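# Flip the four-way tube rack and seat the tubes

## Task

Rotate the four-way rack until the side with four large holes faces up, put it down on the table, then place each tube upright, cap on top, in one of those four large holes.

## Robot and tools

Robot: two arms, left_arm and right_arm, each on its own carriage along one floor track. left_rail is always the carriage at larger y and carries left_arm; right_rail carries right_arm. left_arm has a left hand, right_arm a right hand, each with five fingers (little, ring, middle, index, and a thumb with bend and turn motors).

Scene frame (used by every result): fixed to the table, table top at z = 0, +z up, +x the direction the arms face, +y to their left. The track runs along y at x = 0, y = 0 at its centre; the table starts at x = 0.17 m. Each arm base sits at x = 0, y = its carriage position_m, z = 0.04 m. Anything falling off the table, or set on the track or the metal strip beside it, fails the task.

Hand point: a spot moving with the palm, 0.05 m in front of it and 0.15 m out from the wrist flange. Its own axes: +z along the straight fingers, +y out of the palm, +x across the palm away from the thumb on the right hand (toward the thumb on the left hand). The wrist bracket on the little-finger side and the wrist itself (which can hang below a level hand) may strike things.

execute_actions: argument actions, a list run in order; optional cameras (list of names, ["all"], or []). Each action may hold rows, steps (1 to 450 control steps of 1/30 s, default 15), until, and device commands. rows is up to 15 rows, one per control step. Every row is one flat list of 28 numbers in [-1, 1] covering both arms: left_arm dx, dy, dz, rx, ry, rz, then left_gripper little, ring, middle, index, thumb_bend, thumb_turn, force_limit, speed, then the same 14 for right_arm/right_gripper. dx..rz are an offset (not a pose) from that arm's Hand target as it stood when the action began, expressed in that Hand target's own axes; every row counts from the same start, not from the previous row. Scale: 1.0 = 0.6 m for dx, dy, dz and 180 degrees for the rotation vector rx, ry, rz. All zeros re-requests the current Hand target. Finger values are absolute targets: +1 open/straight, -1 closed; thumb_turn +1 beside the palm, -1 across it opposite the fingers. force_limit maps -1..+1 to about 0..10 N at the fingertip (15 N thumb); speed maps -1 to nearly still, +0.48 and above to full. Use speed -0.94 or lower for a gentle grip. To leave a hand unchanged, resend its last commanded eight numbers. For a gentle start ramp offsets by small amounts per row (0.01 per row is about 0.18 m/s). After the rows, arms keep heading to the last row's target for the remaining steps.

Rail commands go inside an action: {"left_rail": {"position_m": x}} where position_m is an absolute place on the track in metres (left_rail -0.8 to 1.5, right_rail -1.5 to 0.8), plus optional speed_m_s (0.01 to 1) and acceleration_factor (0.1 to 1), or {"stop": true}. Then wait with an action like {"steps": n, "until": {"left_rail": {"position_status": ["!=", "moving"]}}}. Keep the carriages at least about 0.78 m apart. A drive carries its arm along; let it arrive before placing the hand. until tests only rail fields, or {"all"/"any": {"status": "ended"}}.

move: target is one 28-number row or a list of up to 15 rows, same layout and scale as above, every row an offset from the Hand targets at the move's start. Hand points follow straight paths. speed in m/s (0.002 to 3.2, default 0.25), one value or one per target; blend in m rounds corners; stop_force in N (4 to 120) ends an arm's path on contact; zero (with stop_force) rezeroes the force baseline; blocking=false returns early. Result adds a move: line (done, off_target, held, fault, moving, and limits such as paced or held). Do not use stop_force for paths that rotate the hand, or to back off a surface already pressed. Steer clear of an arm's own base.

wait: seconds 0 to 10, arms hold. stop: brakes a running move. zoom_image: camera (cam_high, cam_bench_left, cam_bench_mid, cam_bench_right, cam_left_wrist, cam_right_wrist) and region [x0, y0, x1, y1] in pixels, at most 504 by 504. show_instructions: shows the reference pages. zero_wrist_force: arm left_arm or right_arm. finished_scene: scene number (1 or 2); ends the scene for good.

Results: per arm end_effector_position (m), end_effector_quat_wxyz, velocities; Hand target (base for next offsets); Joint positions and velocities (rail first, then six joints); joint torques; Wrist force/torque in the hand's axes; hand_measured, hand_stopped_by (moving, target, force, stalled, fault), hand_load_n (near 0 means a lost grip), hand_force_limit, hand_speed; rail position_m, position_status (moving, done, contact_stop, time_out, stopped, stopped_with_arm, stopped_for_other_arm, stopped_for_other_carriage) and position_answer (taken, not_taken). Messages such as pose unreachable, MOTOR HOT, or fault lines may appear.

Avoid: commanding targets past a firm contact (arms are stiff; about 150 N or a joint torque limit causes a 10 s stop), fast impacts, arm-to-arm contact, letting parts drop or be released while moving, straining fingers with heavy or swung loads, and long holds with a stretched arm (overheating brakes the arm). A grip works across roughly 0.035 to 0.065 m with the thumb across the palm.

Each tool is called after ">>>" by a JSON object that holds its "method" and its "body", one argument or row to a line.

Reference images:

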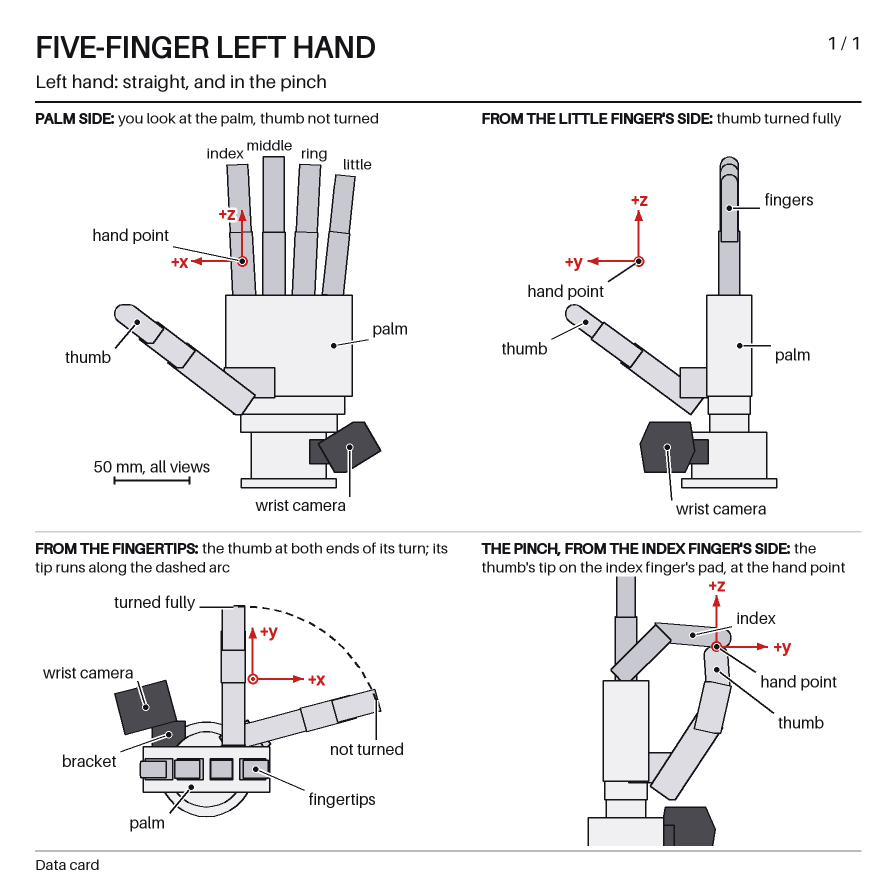

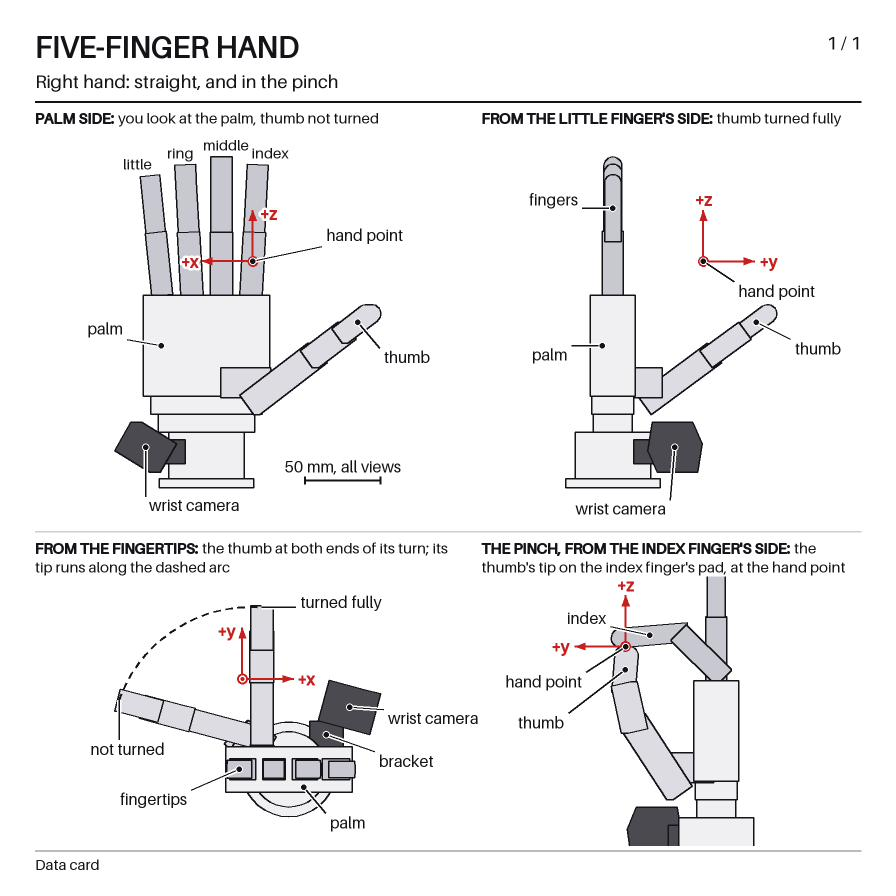

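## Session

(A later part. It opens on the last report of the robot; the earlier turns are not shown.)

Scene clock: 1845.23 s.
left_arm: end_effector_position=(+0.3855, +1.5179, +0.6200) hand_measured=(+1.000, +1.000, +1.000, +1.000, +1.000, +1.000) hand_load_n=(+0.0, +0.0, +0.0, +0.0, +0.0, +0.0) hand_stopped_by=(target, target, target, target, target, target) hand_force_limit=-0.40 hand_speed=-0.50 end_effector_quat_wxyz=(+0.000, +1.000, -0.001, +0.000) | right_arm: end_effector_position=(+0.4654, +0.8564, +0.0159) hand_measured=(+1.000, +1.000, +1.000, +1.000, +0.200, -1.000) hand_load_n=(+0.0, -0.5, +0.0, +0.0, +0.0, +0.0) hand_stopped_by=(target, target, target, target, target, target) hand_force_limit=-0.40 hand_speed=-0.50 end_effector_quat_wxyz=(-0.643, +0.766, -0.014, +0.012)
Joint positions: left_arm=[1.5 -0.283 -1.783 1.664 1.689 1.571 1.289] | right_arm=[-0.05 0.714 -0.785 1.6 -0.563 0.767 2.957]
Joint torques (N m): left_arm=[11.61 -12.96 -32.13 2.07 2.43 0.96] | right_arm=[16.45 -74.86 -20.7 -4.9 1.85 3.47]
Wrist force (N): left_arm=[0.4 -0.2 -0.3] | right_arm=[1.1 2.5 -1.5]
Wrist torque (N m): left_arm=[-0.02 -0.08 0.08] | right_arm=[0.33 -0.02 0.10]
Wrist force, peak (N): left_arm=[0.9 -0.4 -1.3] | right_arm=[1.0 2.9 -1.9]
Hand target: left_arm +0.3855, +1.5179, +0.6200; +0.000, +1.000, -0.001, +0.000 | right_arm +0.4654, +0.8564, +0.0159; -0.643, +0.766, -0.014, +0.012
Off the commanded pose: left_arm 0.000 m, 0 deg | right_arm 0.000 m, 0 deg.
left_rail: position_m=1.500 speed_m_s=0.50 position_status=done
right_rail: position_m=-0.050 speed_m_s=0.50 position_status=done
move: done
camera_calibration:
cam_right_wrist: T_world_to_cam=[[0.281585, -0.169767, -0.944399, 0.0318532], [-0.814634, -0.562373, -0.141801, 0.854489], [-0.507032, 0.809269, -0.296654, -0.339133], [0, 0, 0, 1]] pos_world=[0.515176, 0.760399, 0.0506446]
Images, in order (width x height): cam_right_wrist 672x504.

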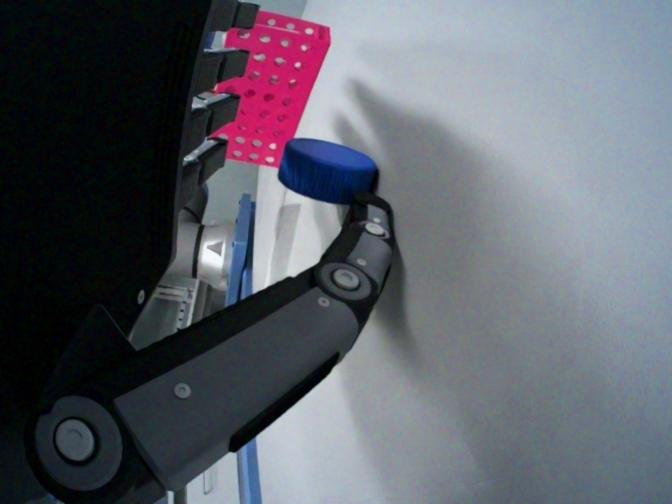

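>>> {"method": "move", "body": {
  "target": [0,0,0,0,0,0,1,1,1,1,1,1,-0.4,-0.5,0,0,0.0038,0,0,0,1,1,1,1,0.2,-1,-0.4,-0.5],
  "speed": 0.03,
  "stop_force": 5
}}

>>> {"method": "execute_actions", "body": {
  "actions": [
    {"rows":[[0,0,0,0,0,0,1,1,1,1,1,1,-0.4,-0.5,0,0,0,0,0,0,1,1,0.6,0.6,0.2,-1,-0.8,-0.5]],"steps":40},
    {"rows":[[0,0,0,0,0,0,1,1,1,1,1,1,-0.4,-0.5,0,0,0,0,0,0,1,1,0,0,0.2,-1,-0.8,-0.8]],"steps":120}
  ],
  "cameras": ["cam_right_wrist"]
}}

>>> {"method": "zoom_image", "body": {
  "camera": "cam_right_wrist",
  "region": [220, 80, 520, 380]
}}

Scene clock: 1855.13 s.
left_arm: end_effector_position=(+0.3855, +1.5179, +0.6200) hand_measured=(+1.000, +1.000, +1.000, +1.000, +1.000, +1.000) hand_load_n=(+0.0, +0.0, +0.0, +0.0, +0.0, +0.0) hand_stopped_by=(target, target, target, target, target, target) hand_force_limit=-0.40 hand_speed=-0.50 end_effector_quat_wxyz=(+0.000, +1.000, -0.001, +0.000) | right_arm: end_effector_position=(+0.4655, +0.8586, +0.0155) hand_measured=(+1.000, +1.000, +1.000, +1.000, +0.200, -1.000) hand_load_n=(+0.0, +0.0, +0.0, +0.0, +0.0, +0.0) hand_stopped_by=(target, target, target, target, target, target) hand_force_limit=-0.40 hand_speed=-0.50 end_effector_quat_wxyz=(-0.643, +0.766, -0.014, +0.012)
Joint positions: left_arm=[1.5 -0.283 -1.783 1.664 1.689 1.571 1.289] | right_arm=[-0.05 0.716 -0.782 1.595 -0.561 0.769 2.958]
Joint torques (N m): left_arm=[13.26 -12.28 -32.56 2.05 2.32 0.53] | right_arm=[14.99 -76.1 -37.49 3.9 1.66 3.15]
Wrist force (N): left_arm=[0.6 -0.3 -0.5] | right_arm=[1.1 2.4 -1.8]
Wrist torque (N m): left_arm=[-0.03 -0.12 0.10] | right_arm=[0.34 -0.01 0.10]
Wrist force, peak (N): left_arm=[0.8 -0.5 -0.9] | right_arm=[1.2 2.7 -2.0]
Hand target: left_arm +0.3855, +1.5179, +0.6200; +0.000, +1.000, -0.001, +0.000 | right_arm +0.4655, +0.8586, +0.0155; -0.643, +0.766, -0.014, +0.012
Off the commanded pose: left_arm 0.000 m, 0 deg | right_arm 0.000 m, 0 deg.
left_rail: position_m=1.500 speed_m_s=0.50 position_status=done
right_rail: position_m=-0.050 speed_m_s=0.50 position_status=done
move: done

Scene clock: 1860.67 s.
left_arm: end_effector_position=(+0.3855, +1.5179, +0.6200) hand_measured=(+1.000, +1.000, +1.000, +1.000, +1.000, +1.000) hand_load_n=(+0.0, +0.0, +0.0, +0.0, +0.0, +0.0) hand_stopped_by=(target, target, target, target, target, target) hand_force_limit=-0.40 hand_speed=-0.50 end_effector_quat_wxyz=(+0.000, +1.000, -0.001, +0.000) | right_arm: end_effector_position=(+0.4655, +0.8586, +0.0155) hand_measured=(+1.000, +1.000, +0.214, +0.158, +0.200, -1.000) hand_load_n=(+0.0, +0.0, +3.5, +3.0, +3.5, -0.5) hand_stopped_by=(target, target, force, force, target, target) hand_force_limit=-0.80 hand_speed=-0.80 end_effector_quat_wxyz=(-0.643, +0.766, -0.014, +0.012)
Joint positions: left_arm=[1.5 -0.283 -1.783 1.664 1.689 1.571 1.289] | right_arm=[-0.05 0.716 -0.782 1.595 -0.561 0.769 2.958]
Joint torques (N m): left_arm=[10.74 -14.07 -31.27 2.21 2.28 0.79] | right_arm=[5.17 -81.07 -22.12 -3 -1.68 2.49]
Wrist force (N): left_arm=[0.7 -0.4 -0.5] | right_arm=[0.6 -1.0 -2.3]
Wrist torque (N m): left_arm=[-0.04 -0.14 0.12] | right_arm=[0.37 0.03 0.03]
Wrist force, peak (N): left_arm=[0.9 -0.4 -1.1] | right_arm=[0.7 -2.0 -3.0]
Hand target: left_arm +0.3855, +1.5179, +0.6200; +0.000, +1.000, -0.001, +0.000 | right_arm +0.4655, +0.8586, +0.0155; -0.643, +0.766, -0.014, +0.012
Off the commanded pose: left_arm 0.000 m, 0 deg | right_arm 0.000 m, 0 deg.
left_rail: position_m=1.500 speed_m_s=0.50 position_status=done
right_rail: position_m=-0.050 speed_m_s=0.50 position_status=done
camera_calibration:
cam_right_wrist: T_world_to_cam=[[0.281508, -0.169818, -0.944413, 0.0319005], [-0.814662, -0.562356, -0.141713, 0.855747], [-0.50703, 0.80927, -0.296652, -0.340983], [0, 0, 0, 1]] pos_world=[0.515276, 0.762599, 0.0502448]
Images, in order (width x height): cam_right_wrist 672x504.

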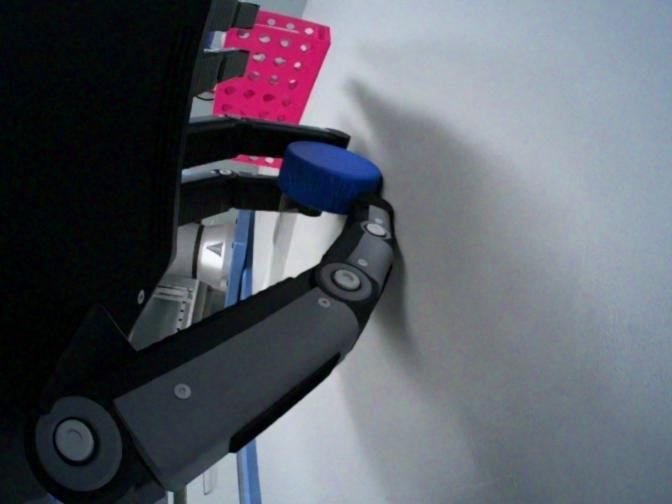

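Scaled by 1.680 from the camera's 672x504 image, which has a finer 960x720 frame.

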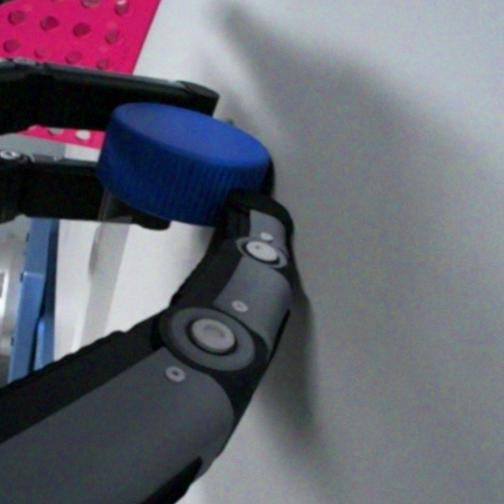

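>>> {"method": "execute_actions", "body": {
  "actions": [
    {"rows":[[0,0,0,0,0,0,1,1,1,1,1,1,-0.4,-0.5,0,0,0,0,0,0,1,1,-0.1,-0.1,0.2,-1,-0.3,-0.7]],"steps":45}
  ]
}}

>>> {"method": "move", "body": {
  "target": [
    [0,0,0,0,0,0,1,1,1,1,1,1,-0.4,-0.5,0,-0.1,-0.018,0,0,0,1,1,-0.1,-0.1,0.2,-1,-0.3,-0.7],
    [0,0,0,0,0,0,1,1,1,1,1,1,-0.4,-0.5,0,-0.4,-0.07,0.0437,0.0437,-0.498,1,1,-0.1,-0.1,0.2,-1,-0.3,-0.7]
  ],
  "speed": 0.25,
  "blend": [0.02,0],
  "cameras": ["cam_right_wrist"]
}}

Scene clock: 1869.93 s.
left_arm: end_effector_position=(+0.3855, +1.5179, +0.6200) hand_measured=(+1.000, +1.000, +1.000, +1.000, +1.000, +1.000) hand_load_n=(+0.0, +0.0, +0.0, +0.0, +0.0, +0.0) hand_stopped_by=(target, target, target, target, target, target) hand_force_limit=-0.40 hand_speed=-0.50 end_effector_quat_wxyz=(+0.000, +1.000, -0.001, +0.000) | right_arm: end_effector_position=(+0.4655, +0.8586, +0.0155) hand_measured=(+1.000, +1.000, +0.192, +0.136, +0.202, -1.000) hand_load_n=(+0.0, +0.0, +8.5, +6.0, +8.0, -0.5) hand_stopped_by=(target, target, force, force, target, target) hand_force_limit=-0.30 hand_speed=-0.70 end_effector_quat_wxyz=(-0.643, +0.766, -0.014, +0.012)
Joint positions: left_arm=[1.5 -0.283 -1.783 1.664 1.689 1.571 1.289] | right_arm=[-0.05 0.716 -0.782 1.595 -0.561 0.769 2.958]
Joint torques (N m): left_arm=[11.43 -13.17 -32.68 2.2 2.46 1.37] | right_arm=[-2.35 -71.3 -21.49 -2.56 0.53 1.66]
Wrist force (N): left_arm=[0.7 -0.2 -0.4] | right_arm=[0.9 -4.9 -3.1]
Wrist torque (N m): left_arm=[0.00 -0.14 0.11] | right_arm=[0.36 0.02 -0.01]
Wrist force, peak (N): left_arm=[0.8 -0.4 -1.0] | right_arm=[0.6 -7.3 -2.6]
Hand target: left_arm +0.3855, +1.5179, +0.6200; +0.000, +1.000, -0.001, +0.000 | right_arm +0.4655, +0.8586, +0.0155; -0.643, +0.766, -0.014, +0.012
Off the commanded pose: left_arm 0.000 m, 0 deg | right_arm 0.000 m, 0 deg.
left_rail: position_m=1.500 speed_m_s=0.50 position_status=done
right_rail: position_m=-0.050 speed_m_s=0.50 position_status=done

Scene clock: 1874.00 s.
left_arm: end_effector_position=(+0.3855, +1.5179, +0.6200) hand_measured=(+1.000, +1.000, +1.000, +1.000, +1.000, +1.000) hand_load_n=(+0.0, +0.0, +0.0, +0.0, +0.0, +0.0) hand_stopped_by=(target, target, target, target, target, target) hand_force_limit=-0.40 hand_speed=-0.50 end_effector_quat_wxyz=(+0.000, +1.000, -0.001, +0.000) | right_arm: end_effector_position=(+0.4653, +0.8589, +0.2590) hand_measured=(+1.000, +1.000, +0.192, +0.136, +0.202, -1.000) hand_load_n=(+0.0, +0.5, +6.5, +5.0, +10.0, +0.0) hand_stopped_by=(target, target, force, force, target, target) hand_force_limit=-0.30 hand_speed=-0.70 end_effector_quat_wxyz=(+0.491, -0.509, -0.490, -0.509)
Joint positions: left_arm=[1.5 -0.283 -1.783 1.664 1.689 1.571 1.289] | right_arm=[-0.05 0.788 -1.085 1.751 -0.666 0.824 1.573]
Joint torques (N m): left_arm=[10.38 -12.81 -32.45 2.67 1.95 0.79] | right_arm=[0.28 -77.07 -39.61 2.38 -1.61 -3.2]
Wrist force (N): left_arm=[0.3 -0.2 -0.6] | right_arm=[-1.4 0.4 -2.0]
Wrist torque (N m): left_arm=[-0.02 -0.08 0.08] | right_arm=[0.17 0.37 0.18]
Wrist force, peak (N): left_arm=[1.2 -0.1 -0.6] | right_arm=[0.8 -5.8 -3.7]
Hand target: left_arm +0.3855, +1.5179, +0.6200; +0.000, +1.000, -0.001, +0.000 | right_arm +0.4654, +0.8589, +0.2591; +0.491, -0.509, -0.490, -0.509
Off the commanded pose: left_arm 0.000 m, 0 deg | right_arm 0.000 m, 0 deg.
left_rail: position_m=1.500 speed_m_s=0.50 position_status=done
right_rail: position_m=-0.050 speed_m_s=0.50 position_status=done
move: done
camera_calibration:
cam_right_wrist: T_world_to_cam=[[0.958017, -0.0283057, 0.285312, -0.492869], [0.21988, -0.566098, -0.794472, 0.581138], [0.184003, 0.823852, -0.536108, -0.541107], [0, 0, 0, 1]] pos_world=[0.443961, 0.760822, 0.312228]
Images, in order (width x height): cam_right_wrist 672x504.

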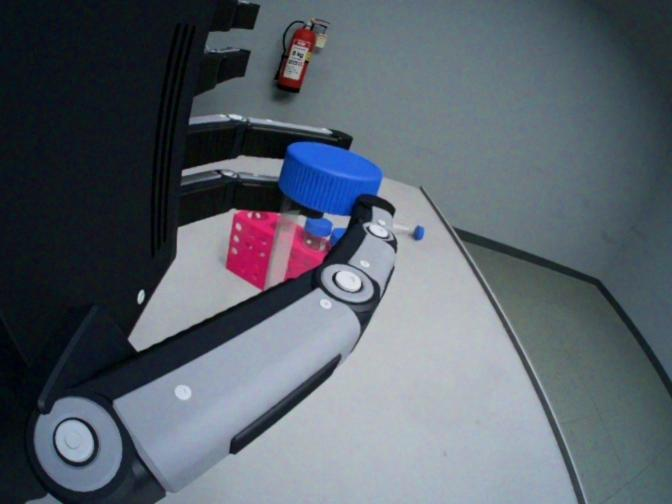

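>>> {"method": "move", "body": {
  "target": [0,0,0,0,0,0,1,1,1,1,1,1,-0.4,-0.5,0,0.002,-0.5653,-0.1316,0.0246,-0.0052,1,1,-0.1,-0.1,0.2,-1,-0.3,-0.7],
  "speed": 0.25
}}

>>> {"method": "execute_actions", "body": {
  "actions": [
    {"right_rail":{"position_m":0.45},"steps":300,"until":{"right_rail":{"position_status":["!=","moving"]}}}
  ]
}}

Scene clock: 1888.90 s.
left_arm: end_effector_position=(+0.3855, +1.5179, +0.6200) hand_measured=(+1.000, +1.000, +1.000, +1.000, +1.000, +1.000) hand_load_n=(+0.0, +0.0, +0.0, +0.0, +0.0, +0.0) hand_stopped_by=(target, target, target, target, target, target) hand_force_limit=-0.40 hand_speed=-0.50 end_effector_quat_wxyz=(+0.000, +1.000, -0.001, +0.000) | right_arm: end_effector_position=(+0.4542, +0.5201, +0.2589) hand_measured=(+1.000, +1.000, +0.192, +0.136, +0.202, -1.000) hand_load_n=(+0.0, +0.0, +6.5, +5.0, +10.0, +0.0) hand_stopped_by=(target, target, force, force, target, target) hand_force_limit=-0.30 hand_speed=-0.70 end_effector_quat_wxyz=(-0.391, +0.575, +0.360, +0.622)
Joint positions: left_arm=[1.5 -0.283 -1.783 1.664 1.689 1.571 1.289] | right_arm=[-0.05 0.502 -1.495 2.383 -0.984 0.955 1.628]
Joint torques (N m): left_arm=[11.72 -11.97 -31.95 2.52 2.31 1.18] | right_arm=[-15.45 -40.07 -21.13 -6.57 -1.68 3.29]
Wrist force (N): left_arm=[0.2 -0.1 -0.8] | right_arm=[-1.4 0.5 -2.0]
Wrist torque (N m): left_arm=[0.01 -0.07 0.08] | right_arm=[0.17 0.37 -0.10]
Wrist force, peak (N): left_arm=[0.8 -0.1 -1.1] | right_arm=[-1.7 0.7 -3.2]
Hand target: left_arm +0.3855, +1.5179, +0.6200; +0.000, +1.000, -0.001, +0.000 | right_arm +0.4542, +0.5199, +0.2590; -0.391, +0.575, +0.360, +0.622
Off the commanded pose: left_arm 0.000 m, 0 deg | right_arm 0.000 m, 0 deg.
left_rail: position_m=1.500 speed_m_s=0.50 position_status=done
right_rail: position_m=-0.050 speed_m_s=0.50 position_status=done
move: done

Scene clock: 1891.70 s.
left_arm: end_effector_position=(+0.3855, +1.5179, +0.6200) hand_measured=(+1.000, +1.000, +1.000, +1.000, +1.000, +1.000) hand_load_n=(+0.0, +0.0, +0.5, +0.0, +0.0, +0.0) hand_stopped_by=(target, target, target, target, target, target) hand_force_limit=-0.40 hand_speed=-0.50 end_effector_quat_wxyz=(+0.000, +1.000, -0.001, +0.000) | right_arm: end_effector_position=(+0.4542, +1.0199, +0.2590) hand_measured=(+1.000, +1.000, +0.192, +0.136, +0.202, -1.000) hand_load_n=(+0.0, +0.0, +7.0, +5.0, +10.0, +0.0) hand_stopped_by=(target, target, force, force, target, target) hand_force_limit=-0.30 hand_speed=-0.70 end_effector_quat_wxyz=(-0.391, +0.575, +0.360, +0.622)
Joint positions: left_arm=[1.5 -0.283 -1.783 1.664 1.689 1.571 1.289] | right_arm=[0.45 0.502 -1.495 2.383 -0.984 0.955 1.628]
Joint torques (N m): left_arm=[12.1 -13.64 -32.24 2.62 2.4 1.04] | right_arm=[-11.54 -37.59 -28.5 -5.13 -0.92 3.17]
Wrist force (N): left_arm=[0.9 -0.1 -0.3] | right_arm=[-1.5 0.5 -1.8]
Wrist torque (N m): left_arm=[-0.01 -0.16 0.12] | right_arm=[0.17 0.38 -0.11]
Wrist force, peak (N): left_arm=[0.8 -0.6 -0.9] | right_arm=[-1.5 0.9 -2.5]
Hand target: left_arm +0.3855, +1.5179, +0.6200; +0.000, +1.000, -0.001, +0.000 | right_arm +0.4542, +1.0199, +0.2590; -0.391, +0.575, +0.360, +0.622
Off the commanded pose: left_arm 0.000 m, 0 deg | right_arm 0.000 m, 0 deg.
left_rail: position_m=1.500 speed_m_s=0.50 position_status=done
right_rail: position_m=0.450 speed_m_s=0.50 position_status=done

>>> {"method": "move", "body": {
  "target": [0,0,0,0,0,0,1,1,1,1,1,1,-0.4,-0.5,-0.0777,-0.0772,0.1544,0,0,0,1,1,-0.1,-0.1,0.2,-1,-0.3,-0.7],
  "speed": 0.12,
  "stop_force": 10,
  "cameras": ["cam_right_wrist","cam_left_wrist","cam_bench_left","cam_high"]
}}

>>> {"method": "zoom_image", "body": {
  "camera": "cam_bench_left",
  "region": [210, 295, 250, 335]
}}

>>> {"method": "zoom_image", "body": {
  "camera": "cam_left_wrist",
  "region": [110, 160, 210, 260]
}}

>>> {"method": "zoom_image", "body": {
  "camera": "cam_high",
  "region": [190, 35, 240, 85]
}}

Scene clock: 1904.20 s.
left_arm: end_effector_position=(+0.3855, +1.5179, +0.6200) hand_measured=(+1.000, +1.000, +1.000, +1.000, +1.000, +1.000) hand_load_n=(+0.0, +0.0, +0.0, +0.5, +0.0, +0.0) hand_stopped_by=(target, target, target, target, target, target) hand_force_limit=-0.40 hand_speed=-0.50 end_effector_quat_wxyz=(+0.000, +1.000, -0.001, +0.000) | right_arm: end_effector_position=(+0.4543, +1.1266, +0.2198) hand_measured=(+1.000, +1.000, +0.192, +0.136, +0.202, -1.000) hand_load_n=(+0.0, +0.0, +7.0, +5.0, +10.0, +0.0) hand_stopped_by=(target, target, force, force, target, target) hand_force_limit=-0.30 hand_speed=-0.70 end_effector_quat_wxyz=(-0.391, +0.575, +0.360, +0.622)
Joint positions: left_arm=[1.5 -0.283 -1.783 1.664 1.689 1.571 1.289] | right_arm=[0.45 0.692 -1.299 2.239 -1.027 1.144 1.608]
Joint torques (N m): left_arm=[14.3 -11.96 -31.9 2.03 2.28 1.33] | right_arm=[15.04 -36.82 -35.63 -6.88 2.28 -3.25]
Wrist force (N): left_arm=[0.3 -0.5 -0.6] | right_arm=[-1.6 0.8 -2.5]
Wrist torque (N m): left_arm=[-0.04 -0.08 0.09] | right_arm=[0.26 0.43 0.15]
Wrist force, peak (N): left_arm=[0.7 -0.2 -1.2] | right_arm=[-2.0 0.7 -2.8]
Hand target: left_arm +0.3855, +1.5179, +0.6200; +0.000, +1.000, -0.001, +0.000 | right_arm +0.4543, +1.1266, +0.2198; -0.391, +0.575, +0.360, +0.622
Off the commanded pose: left_arm 0.000 m, 0 deg | right_arm 0.000 m, 0 deg.
left_rail: position_m=1.500 speed_m_s=0.50 position_status=done
right_rail: position_m=0.450 speed_m_s=0.50 position_status=done
move: done
camera_calibration:
cam_left_wrist: T_world_to_cam=[[0.251993, 0.967478, 0.0220218, -1.57985], [0.854038, -0.233033, 0.465096, -0.255642], [0.455103, -0.0983937, -0.884986, 0.633388], [0, 0, 0, 1]] pos_world=[0.328184, 1.53122, 0.714229]
cam_right_wrist: T_world_to_cam=[[0.856006, -0.431088, 0.285336, 0.036678], [0.00161479, -0.549712, -0.835353, 0.793596], [0.516964, 0.715528, -0.46986, -0.824441], [0, 0, 0, 1]] pos_world=[0.393528, 1.04197, 0.265095]
Images, in order (width x height): cam_high 504x504, cam_bench_left 504x504, cam_left_wrist 672x504, cam_right_wrist 672x504.

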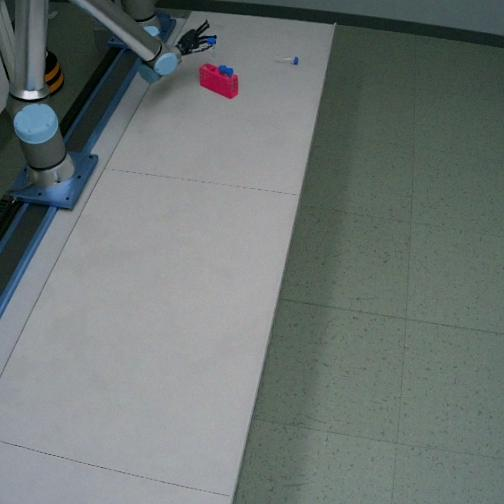

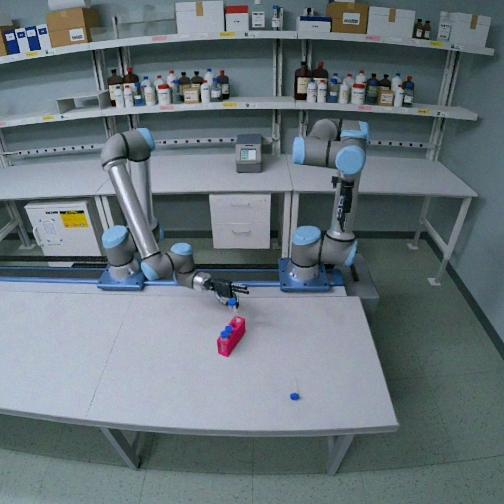

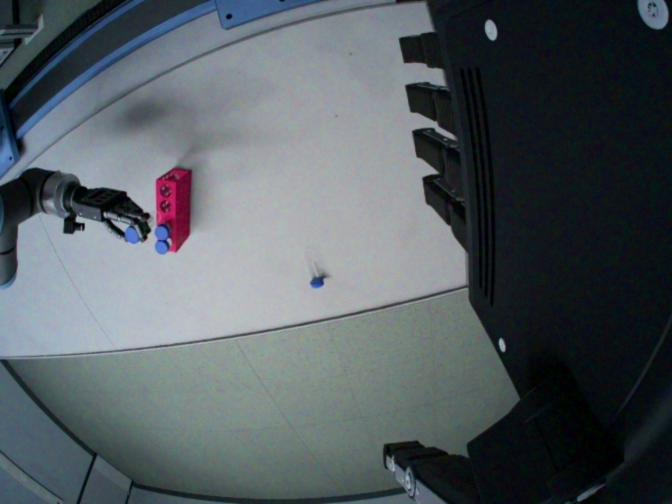

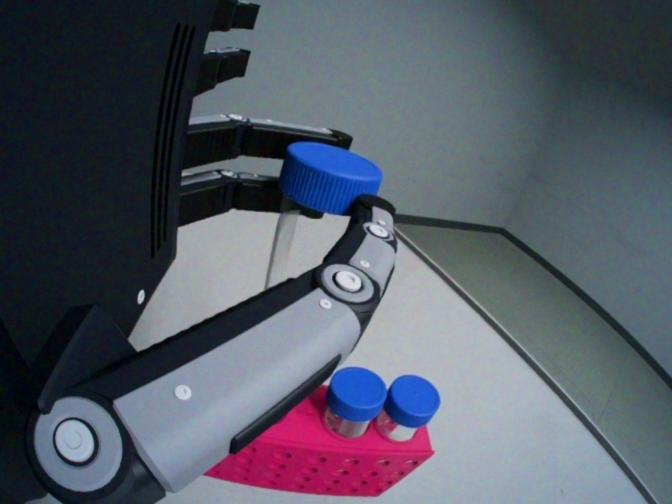

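Scaled by 12.600 from the camera's 504x504 image, which has a finer 720x720 frame.

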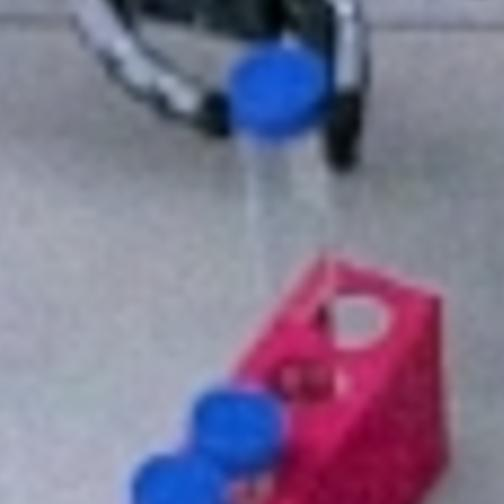

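Scaled by 5.040 from the camera's 672x504 image, which has a finer 960x720 frame.

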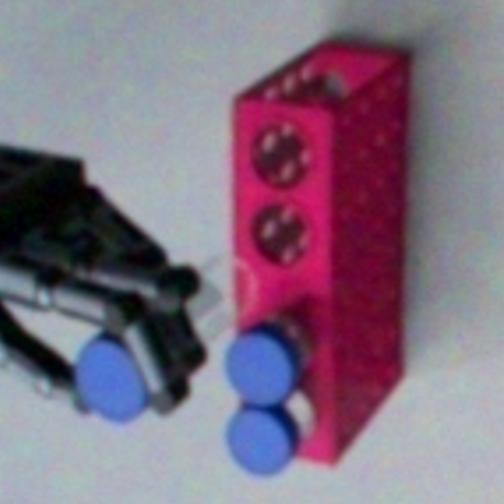

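Scaled by 10.080 from the camera's 504x504 image, which has a finer 720x720 frame.

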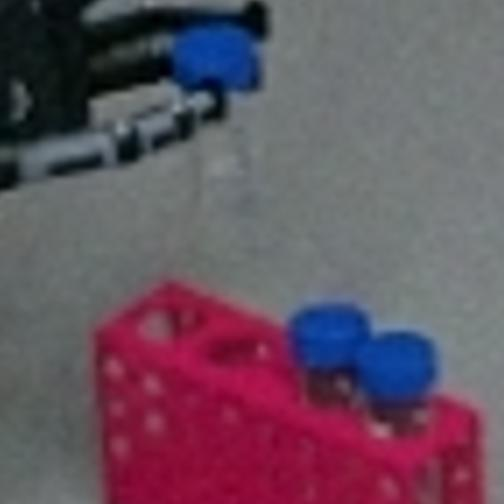

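>>> {"method": "move", "body": {
  "target": [0,0,0,0,0,0,1,1,1,1,1,1,-0.4,-0.5,-0.0502,0.0009,0.0001,0,0,0,1,1,-0.1,-0.1,0.2,-1,-0.3,-0.7],
  "speed": 0.08,
  "stop_force": 6,
  "cameras": ["cam_right_wrist","cam_left_wrist","cam_bench_left","cam_high"]
}}

>>> {"method": "zoom_image", "body": {
  "camera": "cam_bench_left",
  "region": [210, 295, 250, 335]
}}

>>> {"method": "zoom_image", "body": {
  "camera": "cam_left_wrist",
  "region": [120, 170, 190, 240]
}}

>>> {"method": "zoom_image", "body": {
  "camera": "cam_high",
  "region": [190, 35, 240, 85]
}}

Scene clock: 1936.70 s.
left_arm: end_effector_position=(+0.3855, +1.5179, +0.6200) hand_measured=(+1.000, +1.000, +1.000, +1.000, +1.000, +1.000) hand_load_n=(+0.0, +0.0, +0.0, +0.0, -0.5, +0.0) hand_stopped_by=(target, target, target, target, target, target) hand_force_limit=-0.40 hand_speed=-0.50 end_effector_quat_wxyz=(+0.000, +1.000, -0.001, +0.000) | right_arm: end_effector_position=(+0.4558, +1.1285, +0.1898) hand_measured=(+1.000, +1.000, +0.192, +0.136, +0.202, -1.000) hand_load_n=(+0.0, +0.0, +7.0, +5.0, +10.0, +0.0) hand_stopped_by=(target, target, force, force, target, target) hand_force_limit=-0.30 hand_speed=-0.70 end_effector_quat_wxyz=(-0.391, +0.575, +0.360, +0.622)
Joint positions: left_arm=[1.5 -0.283 -1.783 1.664 1.689 1.571 1.289] | right_arm=[0.45 0.693 -1.244 2.247 -1.089 1.145 1.608]
Joint torques (N m): left_arm=[10.15 -14.14 -32.14 2.29 2.34 1.18] | right_arm=[14.72 -39.64 -17.32 -6.67 1.97 2.57]
Wrist force (N): left_arm=[0.4 -0.2 -0.8] | right_arm=[-1.8 0.6 -2.4]
Wrist torque (N m): left_arm=[0.02 -0.11 0.09] | right_arm=[0.22 0.47 0.14]
Wrist force, peak (N): left_arm=[1.1 -0.2 -0.9] | right_arm=[-2.3 0.7 -2.7]
Hand target: left_arm +0.3855, +1.5179, +0.6200; +0.000, +1.000, -0.001, +0.000 | right_arm +0.4558, +1.1285, +0.1898; -0.391, +0.575, +0.360, +0.622
Off the commanded pose: left_arm 0.000 m, 0 deg | right_arm 0.000 m, 0 deg.
left_rail: position_m=1.500 speed_m_s=0.50 position_status=done
right_rail: position_m=0.450 speed_m_s=0.50 position_status=done
move: done
camera_calibration:
cam_left_wrist: T_world_to_cam=[[0.251993, 0.967478, 0.0220218, -1.57985], [0.854038, -0.233033, 0.465096, -0.255642], [0.455103, -0.0983937, -0.884986, 0.633388], [0, 0, 0, 1]] pos_world=[0.328184, 1.53122, 0.714229]
cam_right_wrist: T_world_to_cam=[[0.856006, -0.431088, 0.285336, 0.0447732], [0.00161479, -0.549712, -0.835353, 0.769578], [0.516964, 0.715528, -0.46986, -0.840672], [0, 0, 0, 1]] pos_world=[0.395028, 1.04387, 0.235095]
Images, in order (width x height): cam_high 504x504, cam_bench_left 504x504, cam_left_wrist 672x504, cam_right_wrist 672x504.

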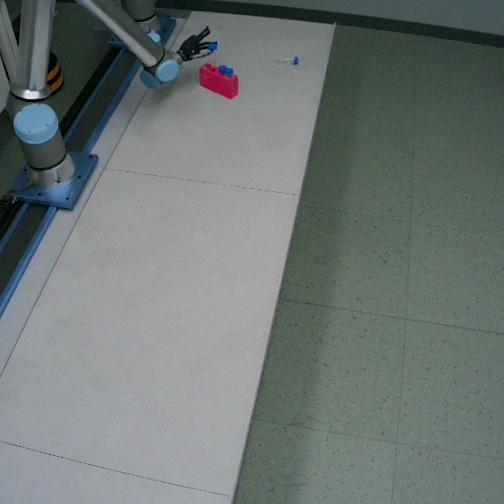

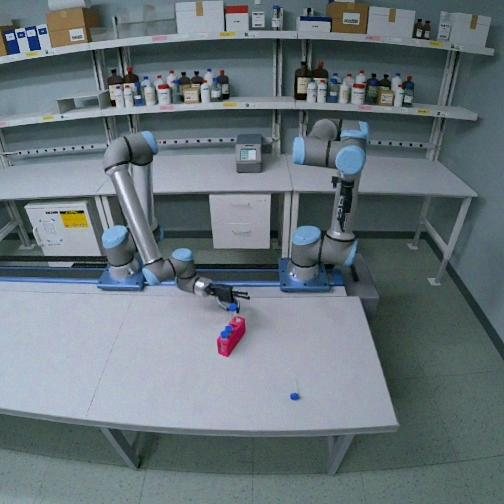

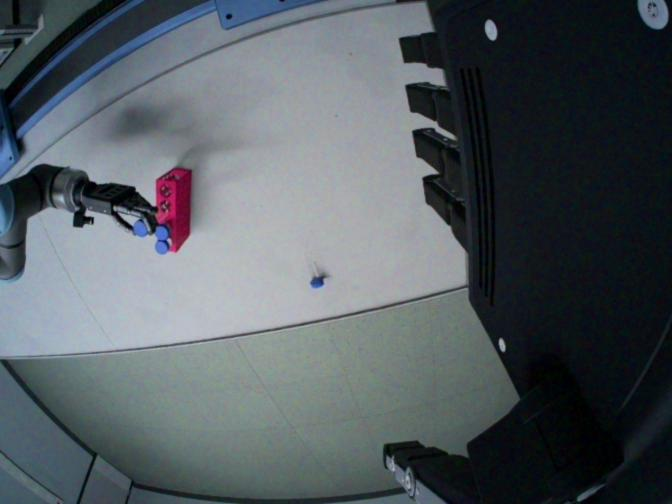

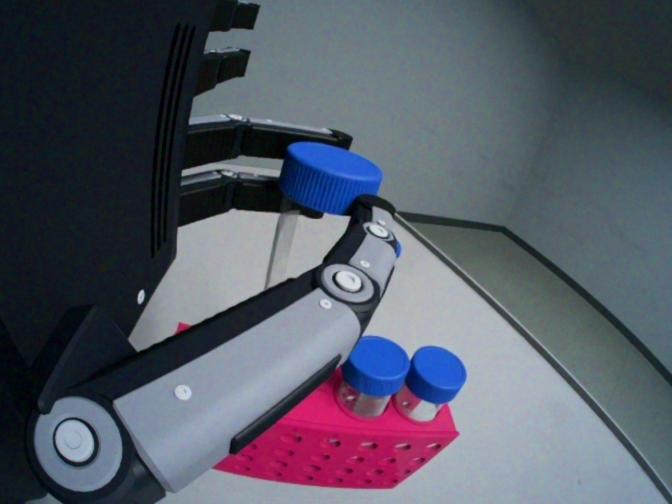

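Scaled by 12.600 from the camera's 504x504 image, which has a finer 720x720 frame.

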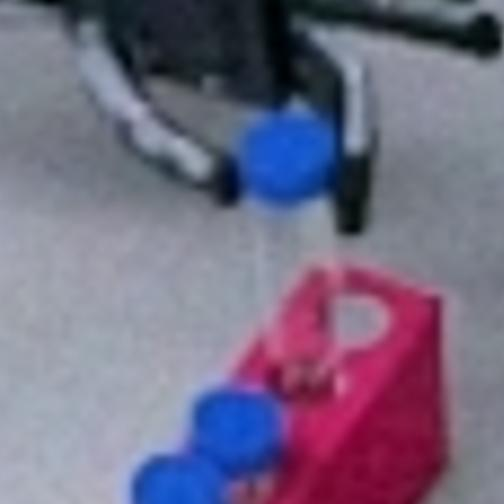

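Scaled by 7.200 from the camera's 672x504 image, which has a finer 960x720 frame.

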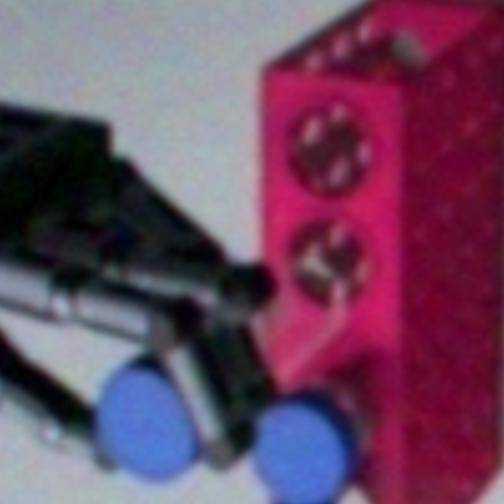

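Scaled by 10.080 from the camera's 504x504 image, which has a finer 720x720 frame.

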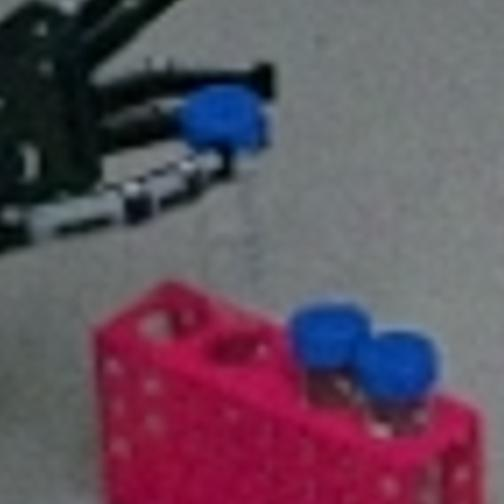

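>>> {"method": "move", "body": {
  "target": [0,0,0,0,0,0,1,1,1,1,1,1,-0.4,-0.5,-0.0415,0.0004,-0.0036,0,0,0,1,1,-0.1,-0.1,0.2,-1,-0.3,-0.7],
  "speed": 0.04,
  "stop_force": 5,
  "cameras": ["cam_right_wrist","cam_left_wrist","cam_bench_left","cam_high"]
}}

>>> {"method": "zoom_image", "body": {
  "camera": "cam_bench_left",
  "region": [210, 305, 250, 345]
}}

>>> {"method": "zoom_image", "body": {
  "camera": "cam_left_wrist",
  "region": [130, 170, 190, 230]
}}

>>> {"method": "zoom_image", "body": {
  "camera": "cam_high",
  "region": [190, 40, 240, 90]
}}

Scene clock: 1958.03 s.
left_arm: end_effector_position=(+0.3855, +1.5179, +0.6200) hand_measured=(+1.000, +1.000, +1.000, +1.000, +1.000, +1.000) hand_load_n=(+0.5, +0.0, +0.0, +0.0, +0.0, +0.0) hand_stopped_by=(target, target, target, target, target, target) hand_force_limit=-0.40 hand_speed=-0.50 end_effector_quat_wxyz=(+0.000, +1.000, -0.001, +0.000) | right_arm: end_effector_position=(+0.4558, +1.1283, +0.1677) hand_measured=(+1.000, +1.000, +0.192, +0.136, +0.202, -1.000) hand_load_n=(+0.0, +0.0, +6.5, +5.0, +10.0, +0.0) hand_stopped_by=(target, target, force, force, target, target) hand_force_limit=-0.30 hand_speed=-0.70 end_effector_quat_wxyz=(-0.391, +0.575, +0.360, +0.622)
Joint positions: left_arm=[1.5 -0.283 -1.783 1.664 1.689 1.571 1.289] | right_arm=[0.45 0.693 -1.204 2.254 -1.136 1.144 1.608]
Joint torques (N m): left_arm=[11.79 -14.82 -32 2.09 2.53 1.25] | right_arm=[6 -59.53 -31.72 1.39 1.85 0.72]
Wrist force (N): left_arm=[0.2 0.1 -0.4] | right_arm=[-1.9 0.8 -2.6]
Wrist torque (N m): left_arm=[0.03 -0.06 0.06] | right_arm=[0.26 0.48 0.15]
Wrist force, peak (N): left_arm=[0.7 -0.1 -1.2] | right_arm=[4.4 -0.6 -2.9]
Hand target: left_arm +0.3855, +1.5179, +0.6200; +0.000, +1.000, -0.001, +0.000 | right_arm +0.4558, +1.1283, +0.1677; -0.391, +0.575, +0.360, +0.622 (not the last commanded pose)
Off the commanded pose: left_arm 0.000 m, 0 deg | right_arm 0.003 m, 0 deg.
left_rail: position_m=1.500 speed_m_s=0.50 position_status=done
right_rail: position_m=0.450 speed_m_s=0.50 position_status=done
move: contact (right_arm)
camera_calibration:
cam_left_wrist: T_world_to_cam=[[0.251993, 0.967478, 0.0220218, -1.57985], [0.854038, -0.233033, 0.465096, -0.255642], [0.455103, -0.0983937, -0.884986, 0.633388], [0, 0, 0, 1]] pos_world=[0.328184, 1.53122, 0.714229]
cam_right_wrist: T_world_to_cam=[[0.856056, -0.430996, 0.285325, 0.0507929], [0.00153486, -0.549888, -0.835237, 0.751198], [0.51688, 0.715448, -0.470074, -0.850802], [0, 0, 0, 1]] pos_world=[0.395128, 1.04367, 0.212995]
Images, in order (width x height): cam_high 504x504, cam_bench_left 504x504, cam_left_wrist 672x504, cam_right_wrist 672x504.

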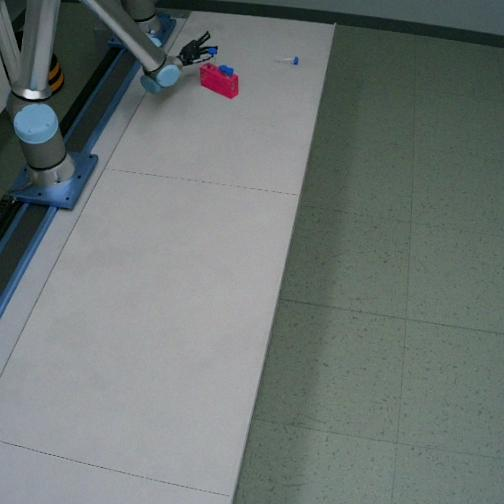

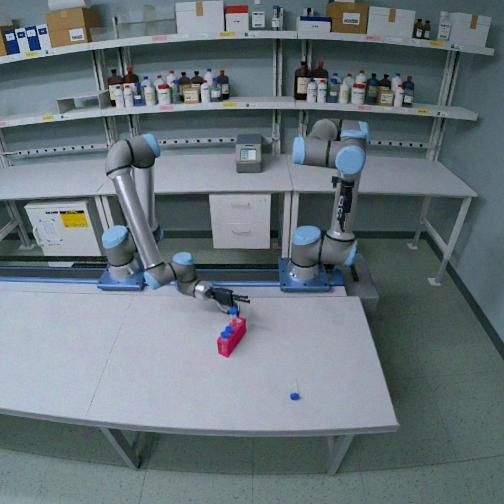

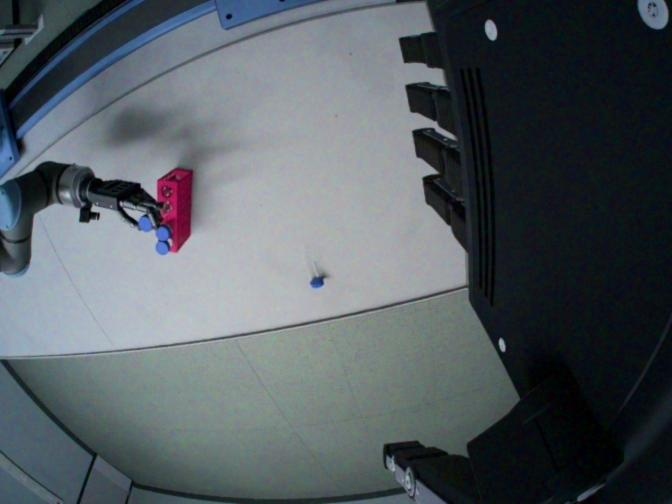

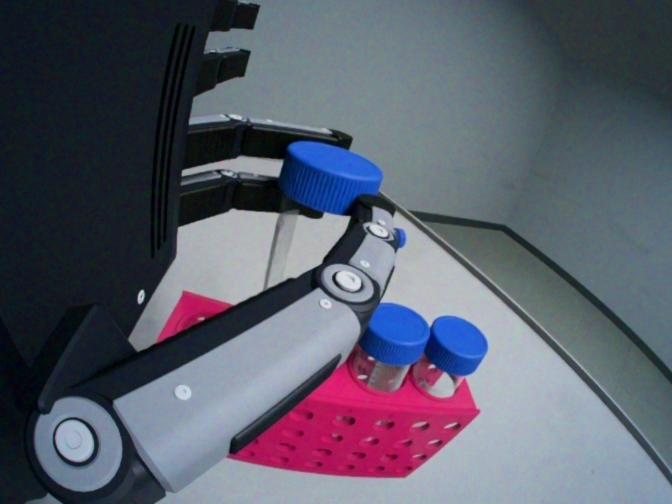

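Scaled by 12.600 from the camera's 504x504 image, which has a finer 720x720 frame.

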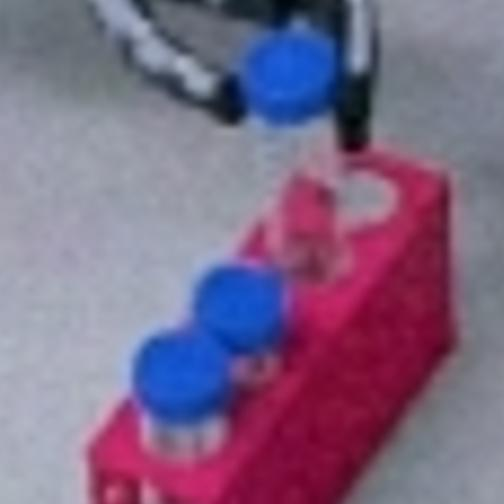

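Scaled by 8.400 from the camera's 672x504 image, which has a finer 960x720 frame.

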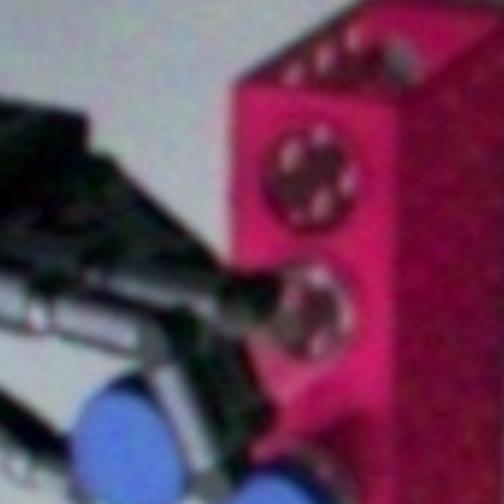

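Scaled by 10.080 from the camera's 504x504 image, which has a finer 720x720 frame.

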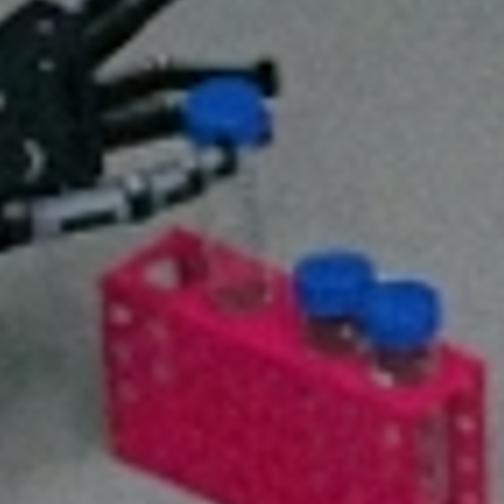

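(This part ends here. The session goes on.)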